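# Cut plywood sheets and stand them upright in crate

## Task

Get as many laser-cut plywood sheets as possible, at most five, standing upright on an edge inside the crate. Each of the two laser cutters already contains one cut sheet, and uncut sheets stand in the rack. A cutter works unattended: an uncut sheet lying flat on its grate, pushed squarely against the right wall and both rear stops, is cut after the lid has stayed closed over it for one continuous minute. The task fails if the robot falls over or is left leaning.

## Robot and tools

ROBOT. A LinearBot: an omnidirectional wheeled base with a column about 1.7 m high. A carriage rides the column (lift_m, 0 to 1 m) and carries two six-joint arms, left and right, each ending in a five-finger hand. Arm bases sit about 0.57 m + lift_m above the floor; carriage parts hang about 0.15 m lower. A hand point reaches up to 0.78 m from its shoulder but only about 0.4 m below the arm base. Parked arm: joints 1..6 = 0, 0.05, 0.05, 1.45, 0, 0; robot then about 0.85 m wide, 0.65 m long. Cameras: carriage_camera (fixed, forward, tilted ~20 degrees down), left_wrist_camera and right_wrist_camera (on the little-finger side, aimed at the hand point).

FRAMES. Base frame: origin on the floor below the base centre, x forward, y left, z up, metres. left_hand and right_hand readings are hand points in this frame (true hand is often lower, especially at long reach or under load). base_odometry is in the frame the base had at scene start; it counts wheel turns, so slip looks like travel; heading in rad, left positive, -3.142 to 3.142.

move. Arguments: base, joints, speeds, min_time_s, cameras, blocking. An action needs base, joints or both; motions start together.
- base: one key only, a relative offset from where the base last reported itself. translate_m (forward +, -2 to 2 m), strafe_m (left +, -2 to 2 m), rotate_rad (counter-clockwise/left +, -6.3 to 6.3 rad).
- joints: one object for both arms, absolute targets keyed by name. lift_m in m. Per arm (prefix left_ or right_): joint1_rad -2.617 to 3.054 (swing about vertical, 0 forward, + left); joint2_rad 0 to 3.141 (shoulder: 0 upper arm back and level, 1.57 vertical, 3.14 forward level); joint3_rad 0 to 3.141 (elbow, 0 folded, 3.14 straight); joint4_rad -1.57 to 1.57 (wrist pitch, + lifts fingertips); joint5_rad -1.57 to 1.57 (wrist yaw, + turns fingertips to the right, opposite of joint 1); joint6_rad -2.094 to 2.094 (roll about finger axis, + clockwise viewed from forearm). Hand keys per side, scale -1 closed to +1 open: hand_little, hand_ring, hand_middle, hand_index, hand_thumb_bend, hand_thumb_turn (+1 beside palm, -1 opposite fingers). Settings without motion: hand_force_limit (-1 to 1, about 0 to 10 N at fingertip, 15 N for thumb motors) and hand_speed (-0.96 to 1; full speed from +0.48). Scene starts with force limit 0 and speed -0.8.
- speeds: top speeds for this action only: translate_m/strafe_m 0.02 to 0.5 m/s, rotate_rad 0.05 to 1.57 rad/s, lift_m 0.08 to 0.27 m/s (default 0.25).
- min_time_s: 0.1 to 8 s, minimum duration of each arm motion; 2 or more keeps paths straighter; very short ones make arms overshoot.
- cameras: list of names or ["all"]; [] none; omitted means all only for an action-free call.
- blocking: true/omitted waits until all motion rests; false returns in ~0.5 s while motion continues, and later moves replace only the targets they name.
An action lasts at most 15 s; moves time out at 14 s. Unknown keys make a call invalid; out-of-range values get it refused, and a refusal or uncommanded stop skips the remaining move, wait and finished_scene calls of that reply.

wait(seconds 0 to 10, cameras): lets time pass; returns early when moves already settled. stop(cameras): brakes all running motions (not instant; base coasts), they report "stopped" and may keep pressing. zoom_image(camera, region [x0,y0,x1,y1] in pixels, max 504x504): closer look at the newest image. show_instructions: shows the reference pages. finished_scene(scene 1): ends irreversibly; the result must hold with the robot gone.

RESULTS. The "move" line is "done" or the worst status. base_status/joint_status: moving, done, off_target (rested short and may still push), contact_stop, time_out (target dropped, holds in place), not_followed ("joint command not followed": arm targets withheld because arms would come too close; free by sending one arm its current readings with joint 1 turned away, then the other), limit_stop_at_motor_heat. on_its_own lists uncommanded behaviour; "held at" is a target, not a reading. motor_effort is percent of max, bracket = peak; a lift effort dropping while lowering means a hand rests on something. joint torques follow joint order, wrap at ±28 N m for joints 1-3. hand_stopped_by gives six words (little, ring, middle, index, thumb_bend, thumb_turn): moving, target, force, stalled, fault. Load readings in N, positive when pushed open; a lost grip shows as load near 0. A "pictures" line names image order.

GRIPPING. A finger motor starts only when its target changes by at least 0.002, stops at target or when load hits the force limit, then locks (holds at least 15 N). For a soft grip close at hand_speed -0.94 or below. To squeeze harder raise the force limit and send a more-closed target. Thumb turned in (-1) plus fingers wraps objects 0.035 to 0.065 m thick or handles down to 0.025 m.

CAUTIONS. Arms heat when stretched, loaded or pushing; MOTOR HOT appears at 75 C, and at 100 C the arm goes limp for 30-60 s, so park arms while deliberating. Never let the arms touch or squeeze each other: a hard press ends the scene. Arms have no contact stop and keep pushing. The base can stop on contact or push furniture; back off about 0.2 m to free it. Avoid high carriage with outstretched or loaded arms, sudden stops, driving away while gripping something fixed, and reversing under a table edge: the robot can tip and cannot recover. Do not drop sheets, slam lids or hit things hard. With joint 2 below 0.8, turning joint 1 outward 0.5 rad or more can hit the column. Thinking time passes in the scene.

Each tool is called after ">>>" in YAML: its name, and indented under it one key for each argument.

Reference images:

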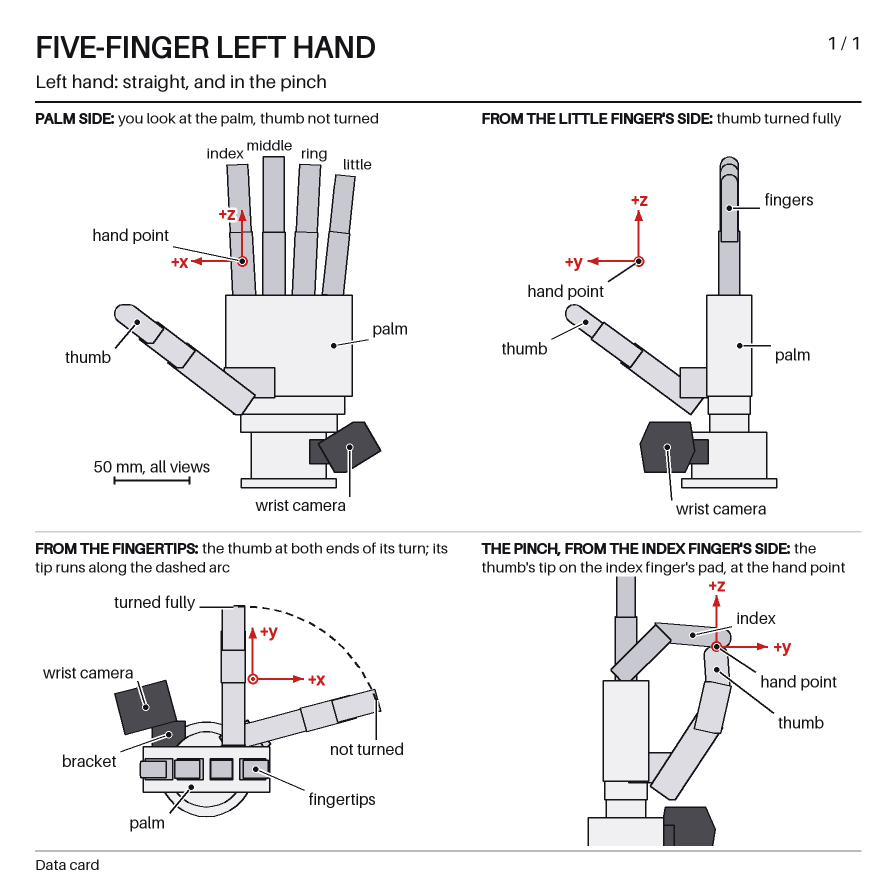

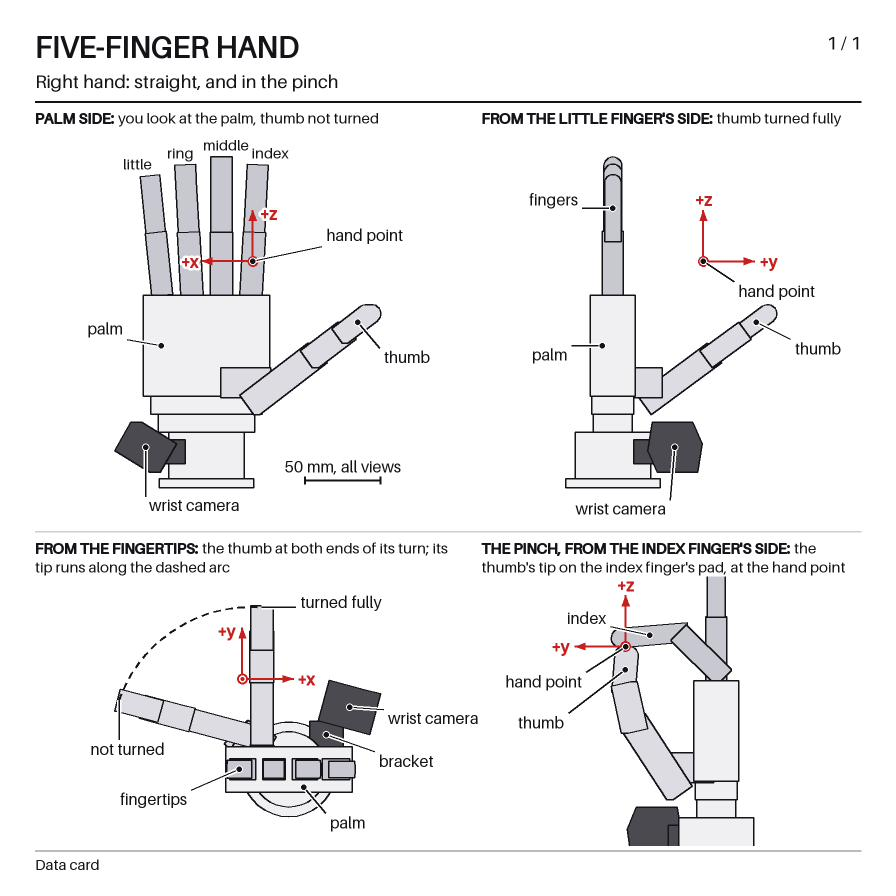

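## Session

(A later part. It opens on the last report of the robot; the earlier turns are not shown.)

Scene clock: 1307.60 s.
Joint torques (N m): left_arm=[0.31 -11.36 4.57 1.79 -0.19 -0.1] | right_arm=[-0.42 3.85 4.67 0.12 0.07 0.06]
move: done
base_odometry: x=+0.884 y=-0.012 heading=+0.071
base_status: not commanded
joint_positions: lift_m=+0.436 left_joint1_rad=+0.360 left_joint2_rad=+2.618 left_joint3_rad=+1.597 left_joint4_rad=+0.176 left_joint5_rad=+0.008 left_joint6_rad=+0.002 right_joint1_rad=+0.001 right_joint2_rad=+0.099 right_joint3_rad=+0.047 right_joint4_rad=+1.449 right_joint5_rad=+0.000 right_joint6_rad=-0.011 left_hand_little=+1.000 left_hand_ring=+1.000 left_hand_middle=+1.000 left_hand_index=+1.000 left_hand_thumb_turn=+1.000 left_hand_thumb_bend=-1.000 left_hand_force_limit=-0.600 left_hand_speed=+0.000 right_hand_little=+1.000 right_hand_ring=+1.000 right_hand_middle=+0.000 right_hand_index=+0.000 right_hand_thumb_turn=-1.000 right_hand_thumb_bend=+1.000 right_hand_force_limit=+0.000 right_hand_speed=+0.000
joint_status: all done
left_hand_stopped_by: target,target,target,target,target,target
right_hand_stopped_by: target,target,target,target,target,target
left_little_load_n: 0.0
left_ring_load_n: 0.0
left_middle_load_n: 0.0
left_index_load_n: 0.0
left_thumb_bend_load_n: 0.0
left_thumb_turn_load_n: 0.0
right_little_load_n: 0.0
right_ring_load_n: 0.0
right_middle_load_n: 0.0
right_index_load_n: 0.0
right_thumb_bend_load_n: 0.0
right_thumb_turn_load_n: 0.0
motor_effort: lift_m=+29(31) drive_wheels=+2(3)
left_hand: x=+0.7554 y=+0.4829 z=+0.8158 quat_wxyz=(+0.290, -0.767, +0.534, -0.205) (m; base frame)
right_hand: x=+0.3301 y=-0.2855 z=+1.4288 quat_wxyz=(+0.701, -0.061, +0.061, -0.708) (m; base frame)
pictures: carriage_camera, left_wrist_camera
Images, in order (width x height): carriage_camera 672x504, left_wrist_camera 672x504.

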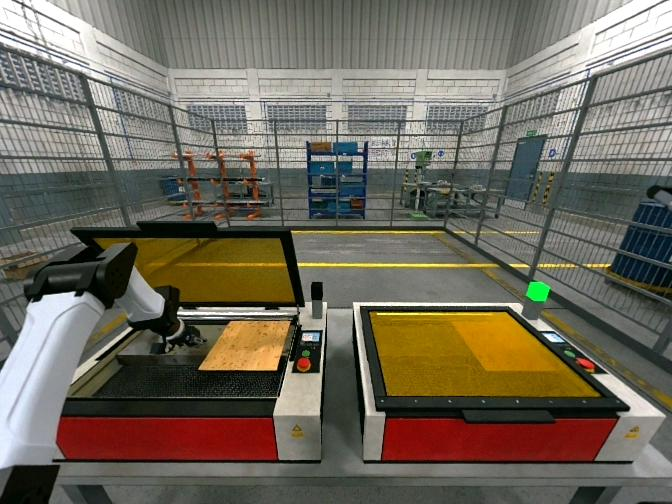

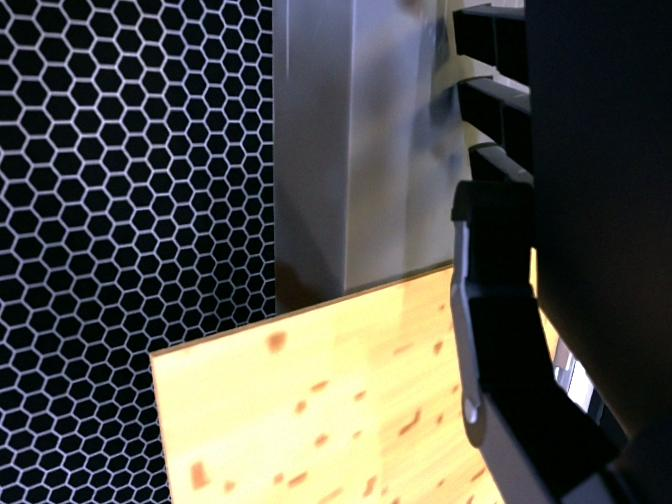

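>>> move:
  joints: {"left_joint1_rad": 0.265}
  min_time_s: 1.5
  cameras: ["carriage_camera"]

>>> zoom_image:
  camera: "carriage_camera"
  region: [180, 300, 320, 400]

>>> move:
  joints: {"left_joint1_rad": 0.225}
  min_time_s: 1.5
  cameras: ["carriage_camera", "left_wrist_camera"]

>>> zoom_image:
  camera: "carriage_camera"
  region: [180, 300, 320, 400]

Scene clock: 1317.57 s.
Joint torques (N m): left_arm=[-0.21 -11.37 4.59 1.79 -0.14 -0.1] | right_arm=[-0.4 3.85 4.64 0.12 0.07 0.06]
move: done
base_odometry: x=+0.884 y=-0.012 heading=+0.071
base_status: not commanded
joint_positions: lift_m=+0.436 left_joint1_rad=+0.271 left_joint2_rad=+2.618 left_joint3_rad=+1.597 left_joint4_rad=+0.176 left_joint5_rad=+0.003 left_joint6_rad=+0.002 right_joint1_rad=+0.001 right_joint2_rad=+0.099 right_joint3_rad=+0.047 right_joint4_rad=+1.449 right_joint5_rad=+0.000 right_joint6_rad=-0.011 left_hand_little=+1.000 left_hand_ring=+1.000 left_hand_middle=+1.000 left_hand_index=+1.000 left_hand_thumb_turn=+1.000 left_hand_thumb_bend=-1.000 left_hand_force_limit=-0.600 left_hand_speed=+0.000 right_hand_little=+1.000 right_hand_ring=+1.000 right_hand_middle=+0.000 right_hand_index=+0.000 right_hand_thumb_turn=-1.000 right_hand_thumb_bend=+1.000 right_hand_force_limit=+0.000 right_hand_speed=+0.000
joint_status: all done
left_hand_stopped_by: target,target,target,target,target,target
right_hand_stopped_by: target,target,target,target,target,target
left_little_load_n: 0.0
left_ring_load_n: 0.0
left_middle_load_n: 0.0
left_index_load_n: 0.0
left_thumb_bend_load_n: 0.0
left_thumb_turn_load_n: 0.0
right_little_load_n: 0.0
right_ring_load_n: 0.0
right_middle_load_n: 0.0
right_index_load_n: 0.0
right_thumb_bend_load_n: 0.0
right_thumb_turn_load_n: 0.0
motor_effort: lift_m=+29(29) drive_wheels=+3(3)
left_hand: x=+0.7679 y=+0.4358 z=+0.8157 quat_wxyz=(+0.282, -0.743, +0.567, -0.216) (m; base frame)
right_hand: x=+0.3301 y=-0.2855 z=+1.4288 quat_wxyz=(+0.701, -0.061, +0.061, -0.708) (m; base frame)
pictures: carriage_camera
Images, in order (width x height): carriage_camera 672x504.

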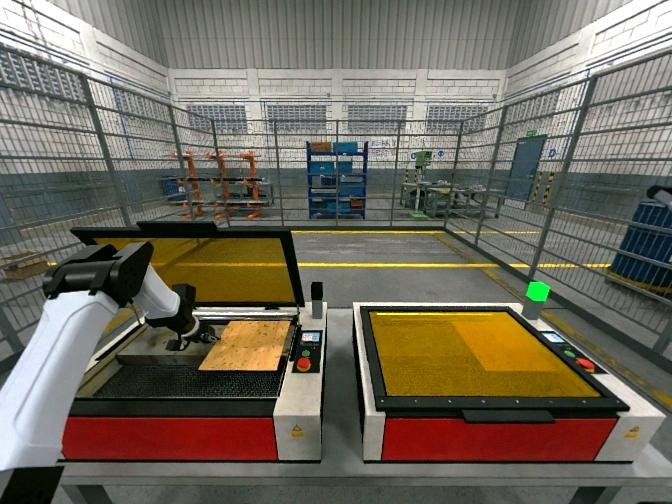

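Scaled by 3.600 from the camera's 672x504 image, which has a finer 960x720 frame.

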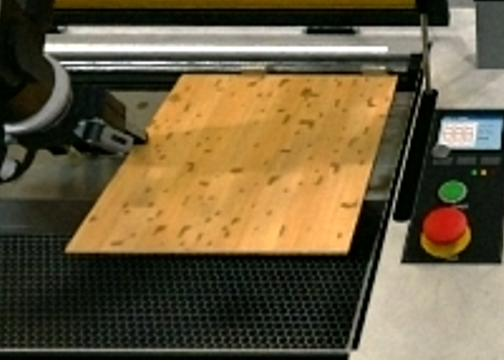

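Scene clock: 1319.37 s.
Joint torques (N m): left_arm=[-0.43 -11.37 4.59 1.79 -0.09 -0.1] | right_arm=[-0.43 3.85 4.64 0.12 0.07 0.06]
move: done
base_odometry: x=+0.884 y=-0.012 heading=+0.071
base_status: not commanded
joint_positions: lift_m=+0.436 left_joint1_rad=+0.235 left_joint2_rad=+2.618 left_joint3_rad=+1.597 left_joint4_rad=+0.176 left_joint5_rad=-0.003 left_joint6_rad=+0.002 right_joint1_rad=+0.001 right_joint2_rad=+0.099 right_joint3_rad=+0.047 right_joint4_rad=+1.449 right_joint5_rad=+0.000 right_joint6_rad=-0.011 left_hand_little=+1.000 left_hand_ring=+1.000 left_hand_middle=+1.000 left_hand_index=+1.000 left_hand_thumb_turn=+1.000 left_hand_thumb_bend=-1.000 left_hand_force_limit=-0.600 left_hand_speed=+0.000 right_hand_little=+1.000 right_hand_ring=+1.000 right_hand_middle=+0.000 right_hand_index=+0.000 right_hand_thumb_turn=-1.000 right_hand_thumb_bend=+1.000 right_hand_force_limit=+0.000 right_hand_speed=+0.000
joint_status: all done
left_hand_stopped_by: target,target,target,target,target,target
right_hand_stopped_by: target,target,target,target,target,target
left_little_load_n: 0.0
left_ring_load_n: 0.0
left_middle_load_n: 0.0
left_index_load_n: 0.0
left_thumb_bend_load_n: 0.0
left_thumb_turn_load_n: 0.0
right_little_load_n: 0.0
right_ring_load_n: 0.0
right_middle_load_n: 0.0
right_index_load_n: 0.0
right_thumb_bend_load_n: 0.0
right_thumb_turn_load_n: 0.0
motor_effort: lift_m=+29(29) drive_wheels=+3(3)
left_hand: x=+0.7718 y=+0.4167 z=+0.8156 quat_wxyz=(+0.280, -0.734, +0.579, -0.219) (m; base frame)
right_hand: x=+0.3301 y=-0.2855 z=+1.4288 quat_wxyz=(+0.701, -0.061, +0.061, -0.708) (m; base frame)
pictures: carriage_camera, left_wrist_camera
Images, in order (width x height): carriage_camera 672x504, left_wrist_camera 672x504.

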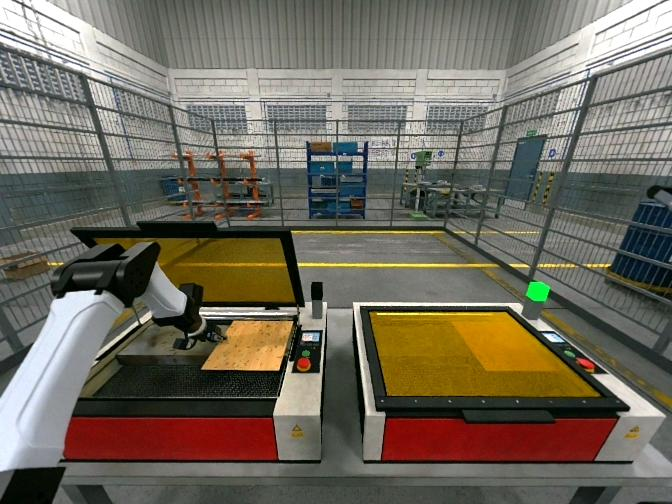

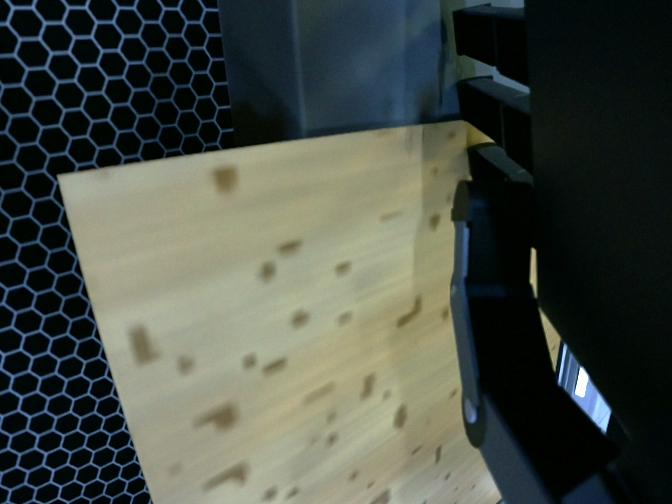

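Scaled by 3.600 from the camera's 672x504 image, which has a finer 960x720 frame.

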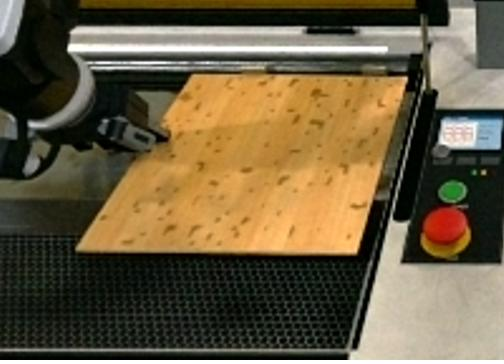

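>>> move:
  joints: {"left_joint1_rad": 0.2}
  min_time_s: 2
  cameras: ["carriage_camera"]

>>> zoom_image:
  camera: "carriage_camera"
  region: [180, 300, 320, 400]

Scene clock: 1348.27 s.
Joint torques (N m): left_arm=[-0.55 -11.36 4.59 1.79 -0.06 -0.11] | right_arm=[-0.42 3.85 4.66 0.12 0.07 0.06]
move: done
base_odometry: x=+0.884 y=-0.012 heading=+0.071
base_status: not commanded
joint_positions: lift_m=+0.436 left_joint1_rad=+0.210 left_joint2_rad=+2.618 left_joint3_rad=+1.597 left_joint4_rad=+0.176 left_joint5_rad=-0.006 left_joint6_rad=+0.002 right_joint1_rad=+0.001 right_joint2_rad=+0.099 right_joint3_rad=+0.047 right_joint4_rad=+1.449 right_joint5_rad=+0.000 right_joint6_rad=-0.011 left_hand_little=+1.000 left_hand_ring=+1.000 left_hand_middle=+1.000 left_hand_index=+1.000 left_hand_thumb_turn=+1.000 left_hand_thumb_bend=-1.000 left_hand_force_limit=-0.600 left_hand_speed=+0.000 right_hand_little=+1.000 right_hand_ring=+1.000 right_hand_middle=+0.000 right_hand_index=+0.000 right_hand_thumb_turn=-1.000 right_hand_thumb_bend=+1.000 right_hand_force_limit=+0.000 right_hand_speed=+0.000
joint_status: all done
left_hand_stopped_by: target,target,target,target,target,target
right_hand_stopped_by: target,target,target,target,target,target
left_little_load_n: 0.0
left_ring_load_n: 0.0
left_middle_load_n: 0.0
left_index_load_n: 0.0
left_thumb_bend_load_n: 0.0
left_thumb_turn_load_n: 0.0
right_little_load_n: -0.5
right_ring_load_n: 0.0
right_middle_load_n: 0.0
right_index_load_n: 0.0
right_thumb_bend_load_n: 0.0
right_thumb_turn_load_n: 0.0
motor_effort: lift_m=+29(29) drive_wheels=+3(3)
left_hand: x=+0.7740 y=+0.4039 z=+0.8155 quat_wxyz=(+0.278, -0.727, +0.588, -0.221) (m; base frame)
right_hand: x=+0.3301 y=-0.2855 z=+1.4288 quat_wxyz=(+0.701, -0.061, +0.061, -0.708) (m; base frame)
pictures: carriage_camera
Images, in order (width x height): carriage_camera 672x504.

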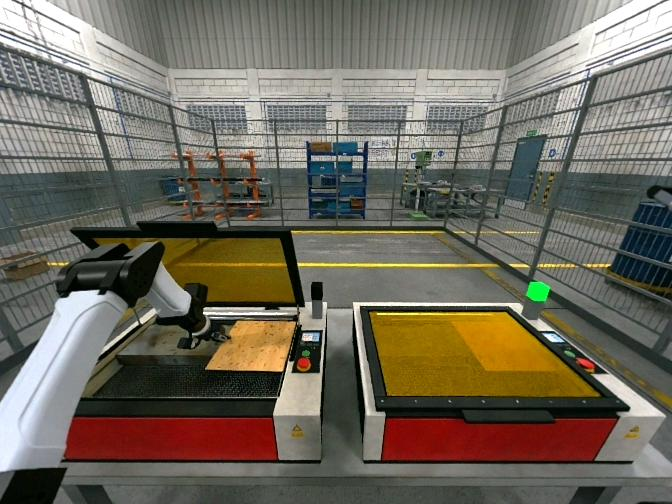

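Scaled by 3.600 from the camera's 672x504 image, which has a finer 960x720 frame.

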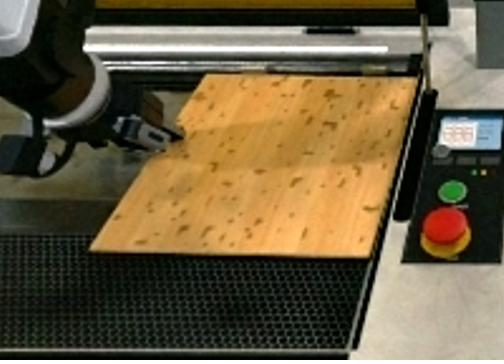

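>>> move:
  joints: {"left_joint1_rad": 0.186}
  min_time_s: 2
  cameras: ["carriage_camera"]

>>> zoom_image:
  camera: "carriage_camera"
  region: [180, 300, 320, 400]

Scene clock: 1352.60 s.
Joint torques (N m): left_arm=[-0.81 -11.37 4.59 1.79 0.05 -0.11] | right_arm=[-0.42 3.85 4.66 0.12 0.07 0.06]
move: done
base_odometry: x=+0.884 y=-0.012 heading=+0.071
base_status: not commanded
joint_positions: lift_m=+0.436 left_joint1_rad=+0.200 left_joint2_rad=+2.618 left_joint3_rad=+1.597 left_joint4_rad=+0.176 left_joint5_rad=-0.018 left_joint6_rad=+0.002 right_joint1_rad=+0.001 right_joint2_rad=+0.099 right_joint3_rad=+0.047 right_joint4_rad=+1.449 right_joint5_rad=+0.000 right_joint6_rad=-0.011 left_hand_little=+1.000 left_hand_ring=+1.000 left_hand_middle=+1.000 left_hand_index=+1.000 left_hand_thumb_turn=+1.000 left_hand_thumb_bend=-1.000 left_hand_force_limit=-0.600 left_hand_speed=+0.000 right_hand_little=+1.000 right_hand_ring=+1.000 right_hand_middle=+0.000 right_hand_index=+0.000 right_hand_thumb_turn=-1.000 right_hand_thumb_bend=+1.000 right_hand_force_limit=+0.000 right_hand_speed=+0.000
joint_status: all done
left_hand_stopped_by: target,target,target,target,target,target
right_hand_stopped_by: target,target,target,target,target,target
left_little_load_n: 0.0
left_ring_load_n: 0.0
left_middle_load_n: 0.0
left_index_load_n: 0.0
left_thumb_bend_load_n: 0.0
left_thumb_turn_load_n: 0.0
right_little_load_n: 0.0
right_ring_load_n: 0.0
right_middle_load_n: 0.0
right_index_load_n: -0.5
right_thumb_bend_load_n: 0.0
right_thumb_turn_load_n: 0.0
motor_effort: lift_m=+29(29) drive_wheels=+3(3)
left_hand: x=+0.7747 y=+0.4005 z=+0.8153 quat_wxyz=(+0.280, -0.725, +0.590, -0.218) (m; base frame)
right_hand: x=+0.3301 y=-0.2855 z=+1.4288 quat_wxyz=(+0.701, -0.061, +0.061, -0.708) (m; base frame)
pictures: carriage_camera
Images, in order (width x height): carriage_camera 672x504.

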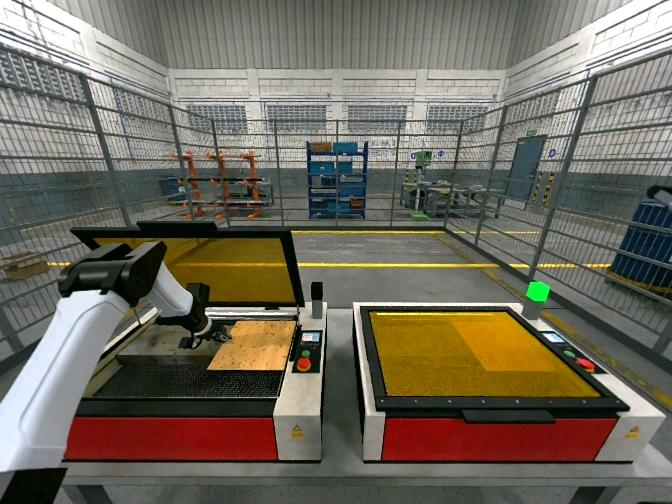

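Scaled by 3.600 from the camera's 672x504 image, which has a finer 960x720 frame.

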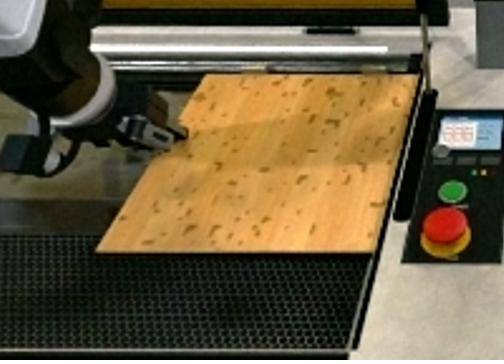

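>>> move:
  joints: {"left_joint1_rad": 0.176}
  min_time_s: 2
  cameras: ["carriage_camera", "left_wrist_camera"]

>>> zoom_image:
  camera: "carriage_camera"
  region: [250, 310, 310, 375]

Scene clock: 1356.97 s.
Joint torques (N m): left_arm=[-1.13 -11.37 4.62 1.79 0.18 -0.1] | right_arm=[-0.42 3.85 4.64 0.12 0.07 0.06]
move: done
base_odometry: x=+0.884 y=-0.012 heading=+0.071
base_status: not commanded
joint_positions: lift_m=+0.436 left_joint1_rad=+0.194 left_joint2_rad=+2.618 left_joint3_rad=+1.597 left_joint4_rad=+0.176 left_joint5_rad=-0.031 left_joint6_rad=+0.002 right_joint1_rad=+0.001 right_joint2_rad=+0.099 right_joint3_rad=+0.047 right_joint4_rad=+1.449 right_joint5_rad=+0.000 right_joint6_rad=-0.011 left_hand_little=+1.000 left_hand_ring=+1.000 left_hand_middle=+1.000 left_hand_index=+1.000 left_hand_thumb_turn=+1.000 left_hand_thumb_bend=-1.000 left_hand_force_limit=-0.600 left_hand_speed=+0.000 right_hand_little=+1.000 right_hand_ring=+1.000 right_hand_middle=+0.000 right_hand_index=+0.000 right_hand_thumb_turn=-1.000 right_hand_thumb_bend=+1.000 right_hand_force_limit=+0.000 right_hand_speed=+0.000
joint_status: all done
left_hand_stopped_by: target,target,target,target,target,target
right_hand_stopped_by: target,target,target,target,target,target
left_little_load_n: 0.0
left_ring_load_n: 0.0
left_middle_load_n: 0.0
left_index_load_n: 0.0
left_thumb_bend_load_n: 0.0
left_thumb_turn_load_n: 0.0
right_little_load_n: -0.5
right_ring_load_n: 0.0
right_middle_load_n: 0.0
right_index_load_n: 0.0
right_thumb_bend_load_n: 0.0
right_thumb_turn_load_n: 0.0
motor_effort: lift_m=+29(29) drive_wheels=+3(3)
left_hand: x=+0.7749 y=+0.3995 z=+0.8150 quat_wxyz=(+0.284, -0.725, +0.590, -0.214) (m; base frame)
right_hand: x=+0.3301 y=-0.2855 z=+1.4288 quat_wxyz=(+0.701, -0.061, +0.061, -0.708) (m; base frame)
pictures: carriage_camera, left_wrist_camera
Images, in order (width x height): carriage_camera 672x504, left_wrist_camera 672x504.

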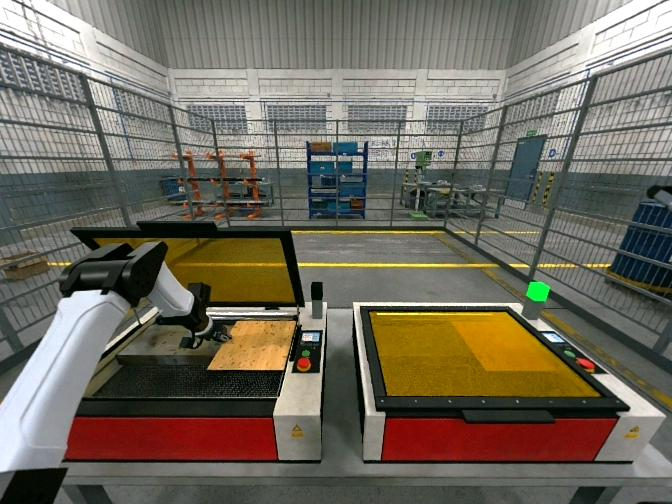

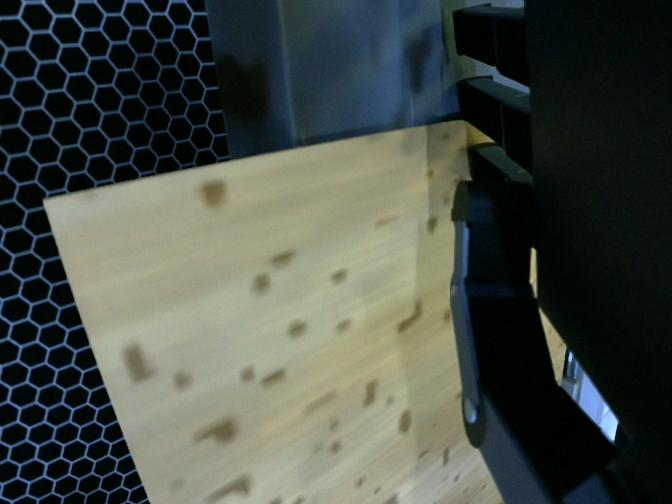

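Scaled by 7.754 from the camera's 672x504 image, which has a finer 960x720 frame.

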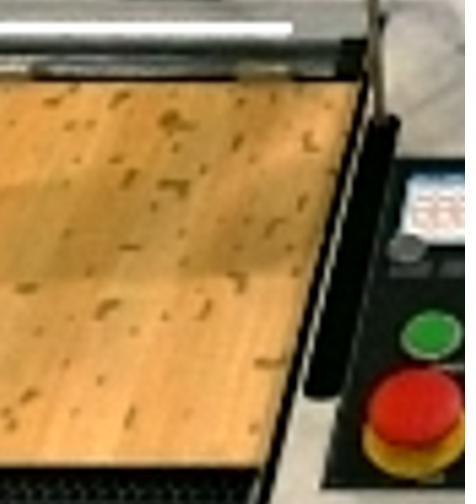

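>>> move:
  joints: {"left_joint1_rad": 0.22, "lift_m": 0.47}
  min_time_s: 1

>>> move:
  base: {"translate_m": -0.2}
  speeds: {"translate_m": 0.2}

>>> move:
  joints: {"left_joint1_rad": 0.02, "left_joint5_rad": 0.02, "left_joint4_rad": -0.33, "lift_m": 0.56}
  min_time_s: 1.5

>>> move:
  base: {"translate_m": 0.15}
  speeds: {"translate_m": 0.2}
  cameras: ["carriage_camera"]

>>> zoom_image:
  camera: "carriage_camera"
  region: [160, 290, 340, 420]

Scene clock: 1381.03 s.
Joint torques (N m): left_arm=[0.55 -11.49 4.6 1.79 -0.03 -0.1] | right_arm=[-0.42 3.85 4.64 0.12 0.07 0.06]
move: done
base_odometry: x=+0.884 y=-0.012 heading=+0.071
base_status: not commanded
joint_positions: lift_m=+0.470 left_joint1_rad=+0.218 left_joint2_rad=+2.619 left_joint3_rad=+1.597 left_joint4_rad=+0.176 left_joint5_rad=-0.009 left_joint6_rad=+0.002 right_joint1_rad=+0.001 right_joint2_rad=+0.099 right_joint3_rad=+0.047 right_joint4_rad=+1.449 right_joint5_rad=+0.000 right_joint6_rad=-0.011 left_hand_little=+1.000 left_hand_ring=+1.000 left_hand_middle=+1.000 left_hand_index=+1.000 left_hand_thumb_turn=+1.000 left_hand_thumb_bend=-1.000 left_hand_force_limit=-0.600 left_hand_speed=+0.000 right_hand_little=+1.000 right_hand_ring=+1.000 right_hand_middle=+0.000 right_hand_index=+0.000 right_hand_thumb_turn=-1.000 right_hand_thumb_bend=+1.000 right_hand_force_limit=+0.000 right_hand_speed=+0.000
joint_status: all done
left_hand_stopped_by: target,target,target,target,target,target
right_hand_stopped_by: target,target,target,target,target,target
left_little_load_n: -0.5
left_ring_load_n: 0.0
left_middle_load_n: 0.0
left_index_load_n: 0.0
left_thumb_bend_load_n: 0.0
left_thumb_turn_load_n: 0.0
right_little_load_n: 0.0
right_ring_load_n: 0.0
right_middle_load_n: 0.0
right_index_load_n: 0.0
right_thumb_bend_load_n: 0.0
right_thumb_turn_load_n: 0.0
motor_effort: lift_m=+36(44) drive_wheels=+3(3)
left_hand: x=+0.7729 y=+0.4090 z=+0.8480 quat_wxyz=(+0.279, -0.730, +0.585, -0.218) (m; base frame)
right_hand: x=+0.3301 y=-0.2855 z=+1.4621 quat_wxyz=(+0.701, -0.061, +0.061, -0.708) (m; base frame)
pictures: none

Scene clock: 1383.13 s.
Joint torques (N m): left_arm=[0.43 -11.34 4.59 1.76 -0.05 -0.1] | right_arm=[-0.42 3.82 4.66 0.13 0.07 0.06]
move: done
base_odometry: x=+0.684 y=-0.026 heading=+0.071
base_status: done
joint_positions: lift_m=+0.470 left_joint1_rad=+0.219 left_joint2_rad=+2.619 left_joint3_rad=+1.597 left_joint4_rad=+0.176 left_joint5_rad=-0.007 left_joint6_rad=+0.002 right_joint1_rad=+0.001 right_joint2_rad=+0.099 right_joint3_rad=+0.047 right_joint4_rad=+1.449 right_joint5_rad=+0.001 right_joint6_rad=-0.011 left_hand_little=+1.000 left_hand_ring=+1.000 left_hand_middle=+1.000 left_hand_index=+1.000 left_hand_thumb_turn=+1.000 left_hand_thumb_bend=-1.000 left_hand_force_limit=-0.600 left_hand_speed=+0.000 right_hand_little=+1.000 right_hand_ring=+1.000 right_hand_middle=+0.000 right_hand_index=+0.000 right_hand_thumb_turn=-1.000 right_hand_thumb_bend=+1.000 right_hand_force_limit=+0.000 right_hand_speed=+0.000
joint_status: not commanded
left_hand_stopped_by: target,target,target,target,target,target
right_hand_stopped_by: target,target,target,target,target,target
left_little_load_n: 0.0
left_ring_load_n: 0.0
left_middle_load_n: 0.0
left_index_load_n: 0.0
left_thumb_bend_load_n: 0.0
left_thumb_turn_load_n: 0.0
right_little_load_n: 0.0
right_ring_load_n: 0.0
right_middle_load_n: -0.5
right_index_load_n: 0.0
right_thumb_bend_load_n: 0.0
right_thumb_turn_load_n: 0.0
motor_effort: lift_m=+36(37) drive_wheels=-1(9)
left_hand: x=+0.7729 y=+0.4088 z=+0.8480 quat_wxyz=(+0.279, -0.730, +0.585, -0.219) (m; base frame)
right_hand: x=+0.3301 y=-0.2856 z=+1.4621 quat_wxyz=(+0.701, -0.061, +0.061, -0.708) (m; base frame)
pictures: none

Scene clock: 1385.00 s.
Joint torques (N m): left_arm=[-0.01 -10.86 3.89 0.7 -0.02 -0.1] | right_arm=[-0.42 3.85 4.64 0.12 0.06 0.06]
move: done
base_odometry: x=+0.684 y=-0.026 heading=+0.071
base_status: not commanded
joint_positions: lift_m=+0.560 left_joint1_rad=+0.024 left_joint2_rad=+2.620 left_joint3_rad=+1.597 left_joint4_rad=-0.313 left_joint5_rad=+0.011 left_joint6_rad=+0.002 right_joint1_rad=+0.001 right_joint2_rad=+0.099 right_joint3_rad=+0.047 right_joint4_rad=+1.449 right_joint5_rad=+0.001 right_joint6_rad=-0.011 left_hand_little=+1.000 left_hand_ring=+1.000 left_hand_middle=+1.000 left_hand_index=+1.000 left_hand_thumb_turn=+1.000 left_hand_thumb_bend=-1.000 left_hand_force_limit=-0.600 left_hand_speed=+0.000 right_hand_little=+1.000 right_hand_ring=+1.000 right_hand_middle=+0.000 right_hand_index=+0.000 right_hand_thumb_turn=-1.000 right_hand_thumb_bend=+1.000 right_hand_force_limit=+0.000 right_hand_speed=+0.000
joint_status: all done
left_hand_stopped_by: target,target,target,target,target,target
right_hand_stopped_by: target,target,target,target,target,target
left_little_load_n: 0.0
left_ring_load_n: 0.5
left_middle_load_n: 0.0
left_index_load_n: 0.0
left_thumb_bend_load_n: 0.0
left_thumb_turn_load_n: 0.0
right_little_load_n: 0.0
right_ring_load_n: 0.0
right_middle_load_n: 0.0
right_index_load_n: 0.0
right_thumb_bend_load_n: 0.0
right_thumb_turn_load_n: -0.5
motor_effort: lift_m=+36(43) drive_wheels=+3(3)
left_hand: x=+0.6514 y=+0.2931 z=+0.9041 quat_wxyz=(+0.080, -0.709, +0.695, -0.086) (m; base frame)
right_hand: x=+0.3301 y=-0.2856 z=+1.5521 quat_wxyz=(+0.701, -0.061, +0.061, -0.708) (m; base frame)
pictures: none

Scene clock: 1386.83 s.
Joint torques (N m): left_arm=[0.05 -10.86 3.86 0.73 -0.02 -0.11] | right_arm=[-0.4 3.89 4.64 0.11 0.07 0.06]
move: done
base_odometry: x=+0.834 y=-0.015 heading=+0.071
base_status: done
joint_positions: lift_m=+0.560 left_joint1_rad=+0.024 left_joint2_rad=+2.620 left_joint3_rad=+1.597 left_joint4_rad=-0.320 left_joint5_rad=+0.011 left_joint6_rad=+0.002 right_joint1_rad=+0.001 right_joint2_rad=+0.099 right_joint3_rad=+0.047 right_joint4_rad=+1.449 right_joint5_rad=+0.001 right_joint6_rad=-0.011 left_hand_little=+1.000 left_hand_ring=+1.000 left_hand_middle=+1.000 left_hand_index=+1.000 left_hand_thumb_turn=+1.000 left_hand_thumb_bend=-1.000 left_hand_force_limit=-0.600 left_hand_speed=+0.000 right_hand_little=+1.000 right_hand_ring=+1.000 right_hand_middle=+0.000 right_hand_index=+0.000 right_hand_thumb_turn=-1.000 right_hand_thumb_bend=+1.000 right_hand_force_limit=+0.000 right_hand_speed=+0.000
joint_status: not commanded
left_hand_stopped_by: target,target,target,target,target,target
right_hand_stopped_by: target,target,target,target,target,target
left_little_load_n: 0.0
left_ring_load_n: 0.0
left_middle_load_n: 0.0
left_index_load_n: 0.0
left_thumb_bend_load_n: 0.0
left_thumb_turn_load_n: 0.0
right_little_load_n: 0.0
right_ring_load_n: 0.0
right_middle_load_n: 0.0
right_index_load_n: 0.0
right_thumb_bend_load_n: 0.0
right_thumb_turn_load_n: 0.0
motor_effort: lift_m=+36(37) drive_wheels=+5(8)
left_hand: x=+0.6495 y=+0.2930 z=+0.9041 quat_wxyz=(+0.078, -0.710, +0.695, -0.084) (m; base frame)
right_hand: x=+0.3300 y=-0.2856 z=+1.5521 quat_wxyz=(+0.701, -0.061, +0.061, -0.708) (m; base frame)
pictures: carriage_camera
Images, in order (width x height): carriage_camera 672x504.

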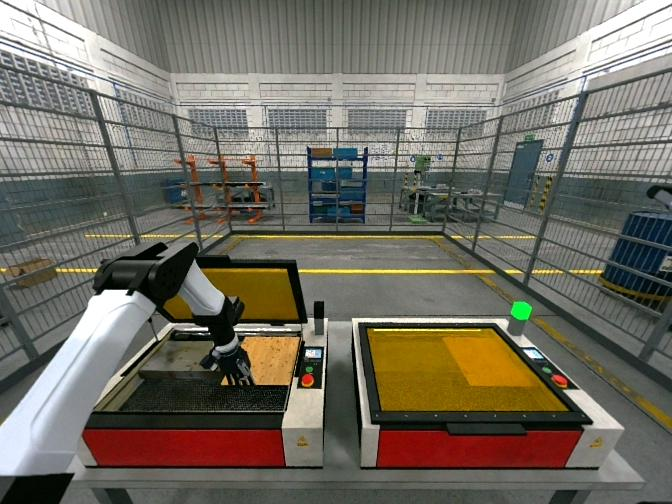

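Scaled by 2.800 from the camera's 672x504 image, which has a finer 960x720 frame.

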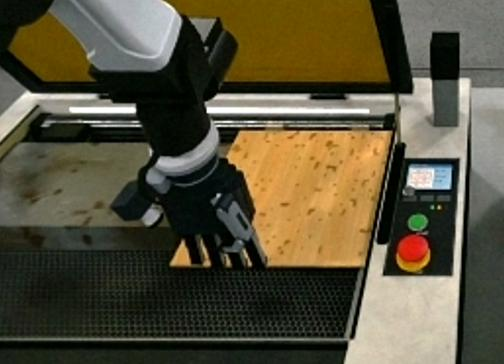

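>>> move:
  joints: {"left_joint1_rad": -0.05, "left_joint5_rad": -0.05, "lift_m": 0.506}
  min_time_s: 1.5

>>> move:
  base: {"translate_m": 0.03}
  speeds: {"translate_m": 0.05}
  cameras: ["carriage_camera"]

>>> zoom_image:
  camera: "carriage_camera"
  region: [180, 290, 320, 400]

Scene clock: 1394.00 s.
Joint torques (N m): left_arm=[-0.09 -10.97 4.07 0.78 -0.24 -0.1] | right_arm=[-0.4 3.84 4.66 0.12 0.06 0.06]
move: done
base_odometry: x=+0.834 y=-0.015 heading=+0.071
base_status: not commanded
joint_positions: lift_m=+0.506 left_joint1_rad=-0.045 left_joint2_rad=+2.622 left_joint3_rad=+1.594 left_joint4_rad=-0.326 left_joint5_rad=-0.039 left_joint6_rad=+0.002 right_joint1_rad=+0.001 right_joint2_rad=+0.099 right_joint3_rad=+0.047 right_joint4_rad=+1.449 right_joint5_rad=+0.001 right_joint6_rad=-0.011 left_hand_little=+1.000 left_hand_ring=+1.000 left_hand_middle=+1.000 left_hand_index=+1.000 left_hand_thumb_turn=+1.000 left_hand_thumb_bend=-1.000 left_hand_force_limit=-0.600 left_hand_speed=+0.000 right_hand_little=+1.000 right_hand_ring=+1.000 right_hand_middle=+0.000 right_hand_index=+0.000 right_hand_thumb_turn=-1.000 right_hand_thumb_bend=+1.000 right_hand_force_limit=+0.000 right_hand_speed=+0.000
joint_status: all done
left_hand_stopped_by: target,target,target,target,target,target
right_hand_stopped_by: target,target,target,target,target,target
left_little_load_n: 0.0
left_ring_load_n: 0.0
left_middle_load_n: 0.0
left_index_load_n: 0.0
left_thumb_bend_load_n: 0.0
left_thumb_turn_load_n: 0.0
right_little_load_n: 0.0
right_ring_load_n: 0.0
right_middle_load_n: 0.0
right_index_load_n: 0.0
right_thumb_bend_load_n: 0.0
right_thumb_turn_load_n: 0.0
motor_effort: lift_m=+30(30) drive_wheels=+5(5)
left_hand: x=+0.6441 y=+0.2733 z=+0.8480 quat_wxyz=(+0.089, -0.687, +0.718, -0.065) (m; base frame)
right_hand: x=+0.3300 y=-0.2856 z=+1.4987 quat_wxyz=(+0.701, -0.061, +0.061, -0.708) (m; base frame)
pictures: none

Scene clock: 1395.17 s.
Joint torques (N m): left_arm=[-0.14 -11.08 4.07 0.79 -0.25 -0.11] | right_arm=[-0.4 3.81 4.68 0.11 0.06 0.06]
move: done
base_odometry: x=+0.864 y=-0.013 heading=+0.072
base_status: done
joint_positions: lift_m=+0.506 left_joint1_rad=-0.045 left_joint2_rad=+2.622 left_joint3_rad=+1.594 left_joint4_rad=-0.326 left_joint5_rad=-0.040 left_joint6_rad=+0.002 right_joint1_rad=+0.001 right_joint2_rad=+0.099 right_joint3_rad=+0.047 right_joint4_rad=+1.449 right_joint5_rad=+0.001 right_joint6_rad=-0.011 left_hand_little=+1.000 left_hand_ring=+1.000 left_hand_middle=+1.000 left_hand_index=+1.000 left_hand_thumb_turn=+1.000 left_hand_thumb_bend=-1.000 left_hand_force_limit=-0.600 left_hand_speed=+0.000 right_hand_little=+1.000 right_hand_ring=+1.000 right_hand_middle=+0.000 right_hand_index=+0.000 right_hand_thumb_turn=-1.000 right_hand_thumb_bend=+1.000 right_hand_force_limit=+0.000 right_hand_speed=+0.000
joint_status: not commanded
left_hand_stopped_by: target,target,target,target,target,target
right_hand_stopped_by: target,target,target,target,target,target
left_little_load_n: 0.0
left_ring_load_n: 0.0
left_middle_load_n: 0.0
left_index_load_n: 0.0
left_thumb_bend_load_n: 0.0
left_thumb_turn_load_n: 0.0
right_little_load_n: 0.0
right_ring_load_n: 0.0
right_middle_load_n: 0.0
right_index_load_n: 0.0
right_thumb_bend_load_n: 0.0
right_thumb_turn_load_n: 0.0
motor_effort: lift_m=+30(30) drive_wheels=+4(13)
left_hand: x=+0.6440 y=+0.2733 z=+0.8479 quat_wxyz=(+0.089, -0.688, +0.718, -0.065) (m; base frame)
right_hand: x=+0.3301 y=-0.2856 z=+1.4987 quat_wxyz=(+0.701, -0.061, +0.061, -0.708) (m; base frame)
pictures: carriage_camera
Images, in order (width x height): carriage_camera 672x504.

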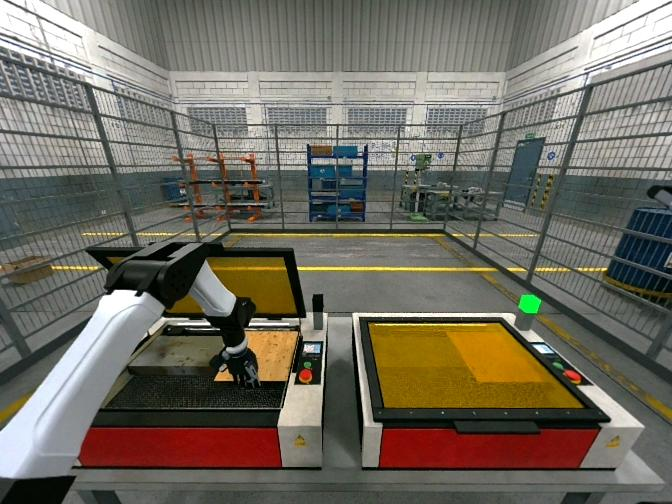

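Scaled by 3.600 from the camera's 672x504 image, which has a finer 960x720 frame.

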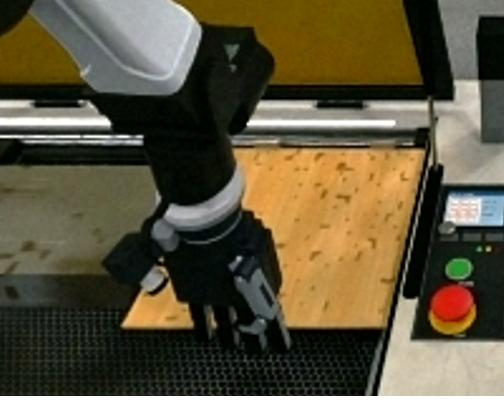

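>>> move:
  base: {"translate_m": 0.02}
  speeds: {"translate_m": 0.04}
  cameras: ["carriage_camera"]

>>> zoom_image:
  camera: "carriage_camera"
  region: [200, 310, 320, 400]

Scene clock: 1398.23 s.
Joint torques (N m): left_arm=[-0.09 -11.04 4.21 0.79 -0.24 -0.1] | right_arm=[-0.42 3.86 4.64 0.11 0.06 0.06]
move: done
base_odometry: x=+0.884 y=-0.012 heading=+0.072
base_status: done
joint_positions: lift_m=+0.506 left_joint1_rad=-0.045 left_joint2_rad=+2.622 left_joint3_rad=+1.594 left_joint4_rad=-0.329 left_joint5_rad=-0.040 left_joint6_rad=+0.002 right_joint1_rad=+0.001 right_joint2_rad=+0.099 right_joint3_rad=+0.047 right_joint4_rad=+1.449 right_joint5_rad=+0.001 right_joint6_rad=-0.011 left_hand_little=+1.000 left_hand_ring=+1.000 left_hand_middle=+1.000 left_hand_index=+1.000 left_hand_thumb_turn=+1.000 left_hand_thumb_bend=-1.000 left_hand_force_limit=-0.600 left_hand_speed=+0.000 right_hand_little=+1.000 right_hand_ring=+1.000 right_hand_middle=+0.000 right_hand_index=+0.000 right_hand_thumb_turn=-1.000 right_hand_thumb_bend=+1.000 right_hand_force_limit=+0.000 right_hand_speed=+0.000
joint_status: not commanded
left_hand_stopped_by: target,target,target,target,target,target
right_hand_stopped_by: target,target,target,target,target,target
left_little_load_n: 0.0
left_ring_load_n: 0.0
left_middle_load_n: 0.0
left_index_load_n: 0.0
left_thumb_bend_load_n: 0.0
left_thumb_turn_load_n: 0.0
right_little_load_n: 0.0
right_ring_load_n: 0.0
right_middle_load_n: 0.0
right_index_load_n: 0.0
right_thumb_bend_load_n: 0.0
right_thumb_turn_load_n: 0.0
motor_effort: lift_m=+30(30) drive_wheels=+0(11)
left_hand: x=+0.6433 y=+0.2734 z=+0.8479 quat_wxyz=(+0.088, -0.688, +0.718, -0.064) (m; base frame)
right_hand: x=+0.3300 y=-0.2856 z=+1.4987 quat_wxyz=(+0.701, -0.061, +0.061, -0.708) (m; base frame)
pictures: carriage_camera
Images, in order (width x height): carriage_camera 672x504.

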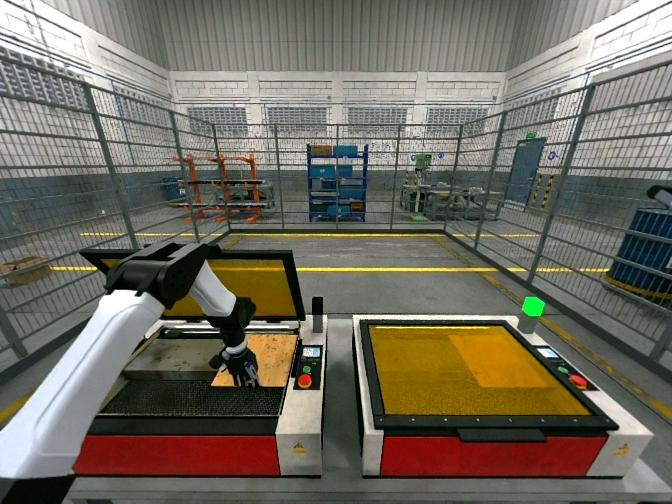

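Scaled by 4.200 from the camera's 672x504 image, which has a finer 960x720 frame.

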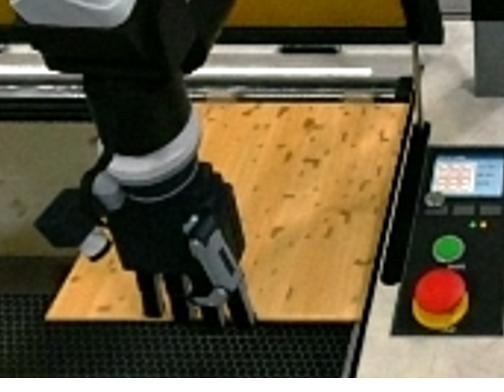

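>>> move:
  base: {"translate_m": 0.012}
  speeds: {"translate_m": 0.04}
  cameras: ["carriage_camera", "left_wrist_camera"]

>>> zoom_image:
  camera: "carriage_camera"
  region: [200, 310, 320, 400]

Scene clock: 1400.83 s.
Joint torques (N m): left_arm=[-0.05 -10.99 3.97 1.1 -0.25 -0.1] | right_arm=[-0.42 3.78 4.7 0.1 0.07 0.06]
move: done
base_odometry: x=+0.896 y=-0.011 heading=+0.072
base_status: done
joint_positions: lift_m=+0.506 left_joint1_rad=-0.046 left_joint2_rad=+2.622 left_joint3_rad=+1.594 left_joint4_rad=-0.364 left_joint5_rad=-0.040 left_joint6_rad=+0.002 right_joint1_rad=+0.001 right_joint2_rad=+0.099 right_joint3_rad=+0.047 right_joint4_rad=+1.449 right_joint5_rad=+0.001 right_joint6_rad=-0.011 left_hand_little=+1.000 left_hand_ring=+1.000 left_hand_middle=+1.000 left_hand_index=+1.000 left_hand_thumb_turn=+1.000 left_hand_thumb_bend=-1.000 left_hand_force_limit=-0.600 left_hand_speed=+0.000 right_hand_little=+1.000 right_hand_ring=+1.000 right_hand_middle=+0.000 right_hand_index=+0.000 right_hand_thumb_turn=-1.000 right_hand_thumb_bend=+1.000 right_hand_force_limit=+0.000 right_hand_speed=+0.000
joint_status: not commanded
left_hand_stopped_by: target,target,target,target,target,target
right_hand_stopped_by: target,target,target,target,target,target
left_little_load_n: 0.0
left_ring_load_n: 0.0
left_middle_load_n: -1.0
left_index_load_n: 0.0
left_thumb_bend_load_n: 0.0
left_thumb_turn_load_n: -0.5
right_little_load_n: 0.0
right_ring_load_n: 0.0
right_middle_load_n: 0.0
right_index_load_n: 0.0
right_thumb_bend_load_n: 0.0
right_thumb_turn_load_n: 0.0
motor_effort: lift_m=+30(30) drive_wheels=+3(11)
left_hand: x=+0.6337 y=+0.2737 z=+0.8482 quat_wxyz=(+0.076, -0.688, +0.719, -0.051) (m; base frame)
right_hand: x=+0.3299 y=-0.2856 z=+1.4987 quat_wxyz=(+0.701, -0.061, +0.061, -0.708) (m; base frame)
pictures: carriage_camera, left_wrist_camera
Images, in order (width x height): carriage_camera 672x504, left_wrist_camera 672x504.

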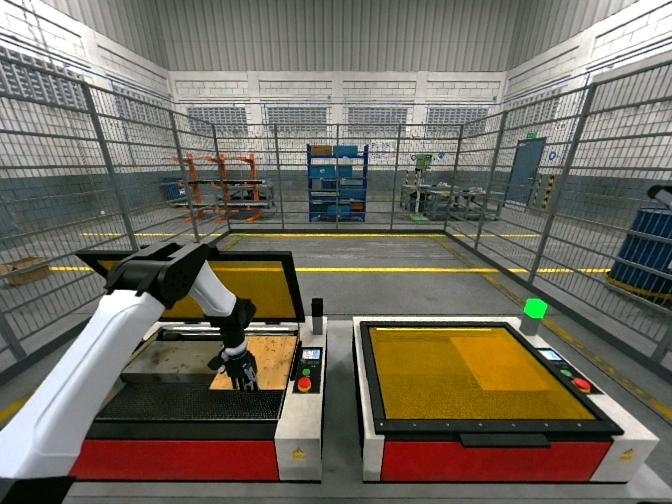

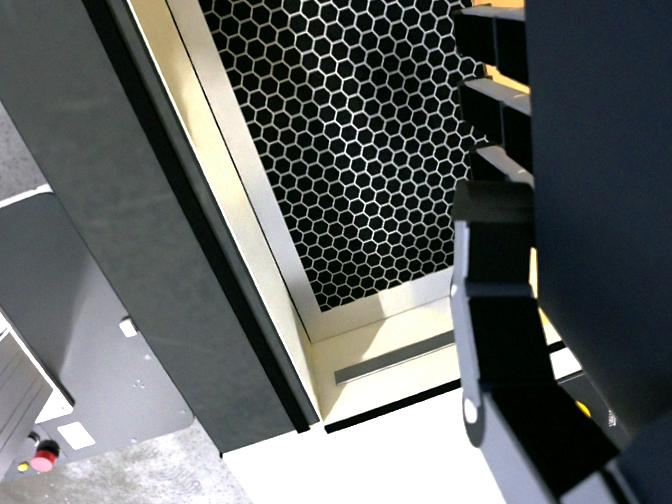

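Scaled by 4.200 from the camera's 672x504 image, which has a finer 960x720 frame.

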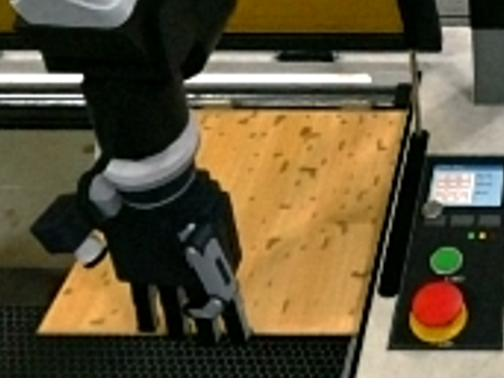

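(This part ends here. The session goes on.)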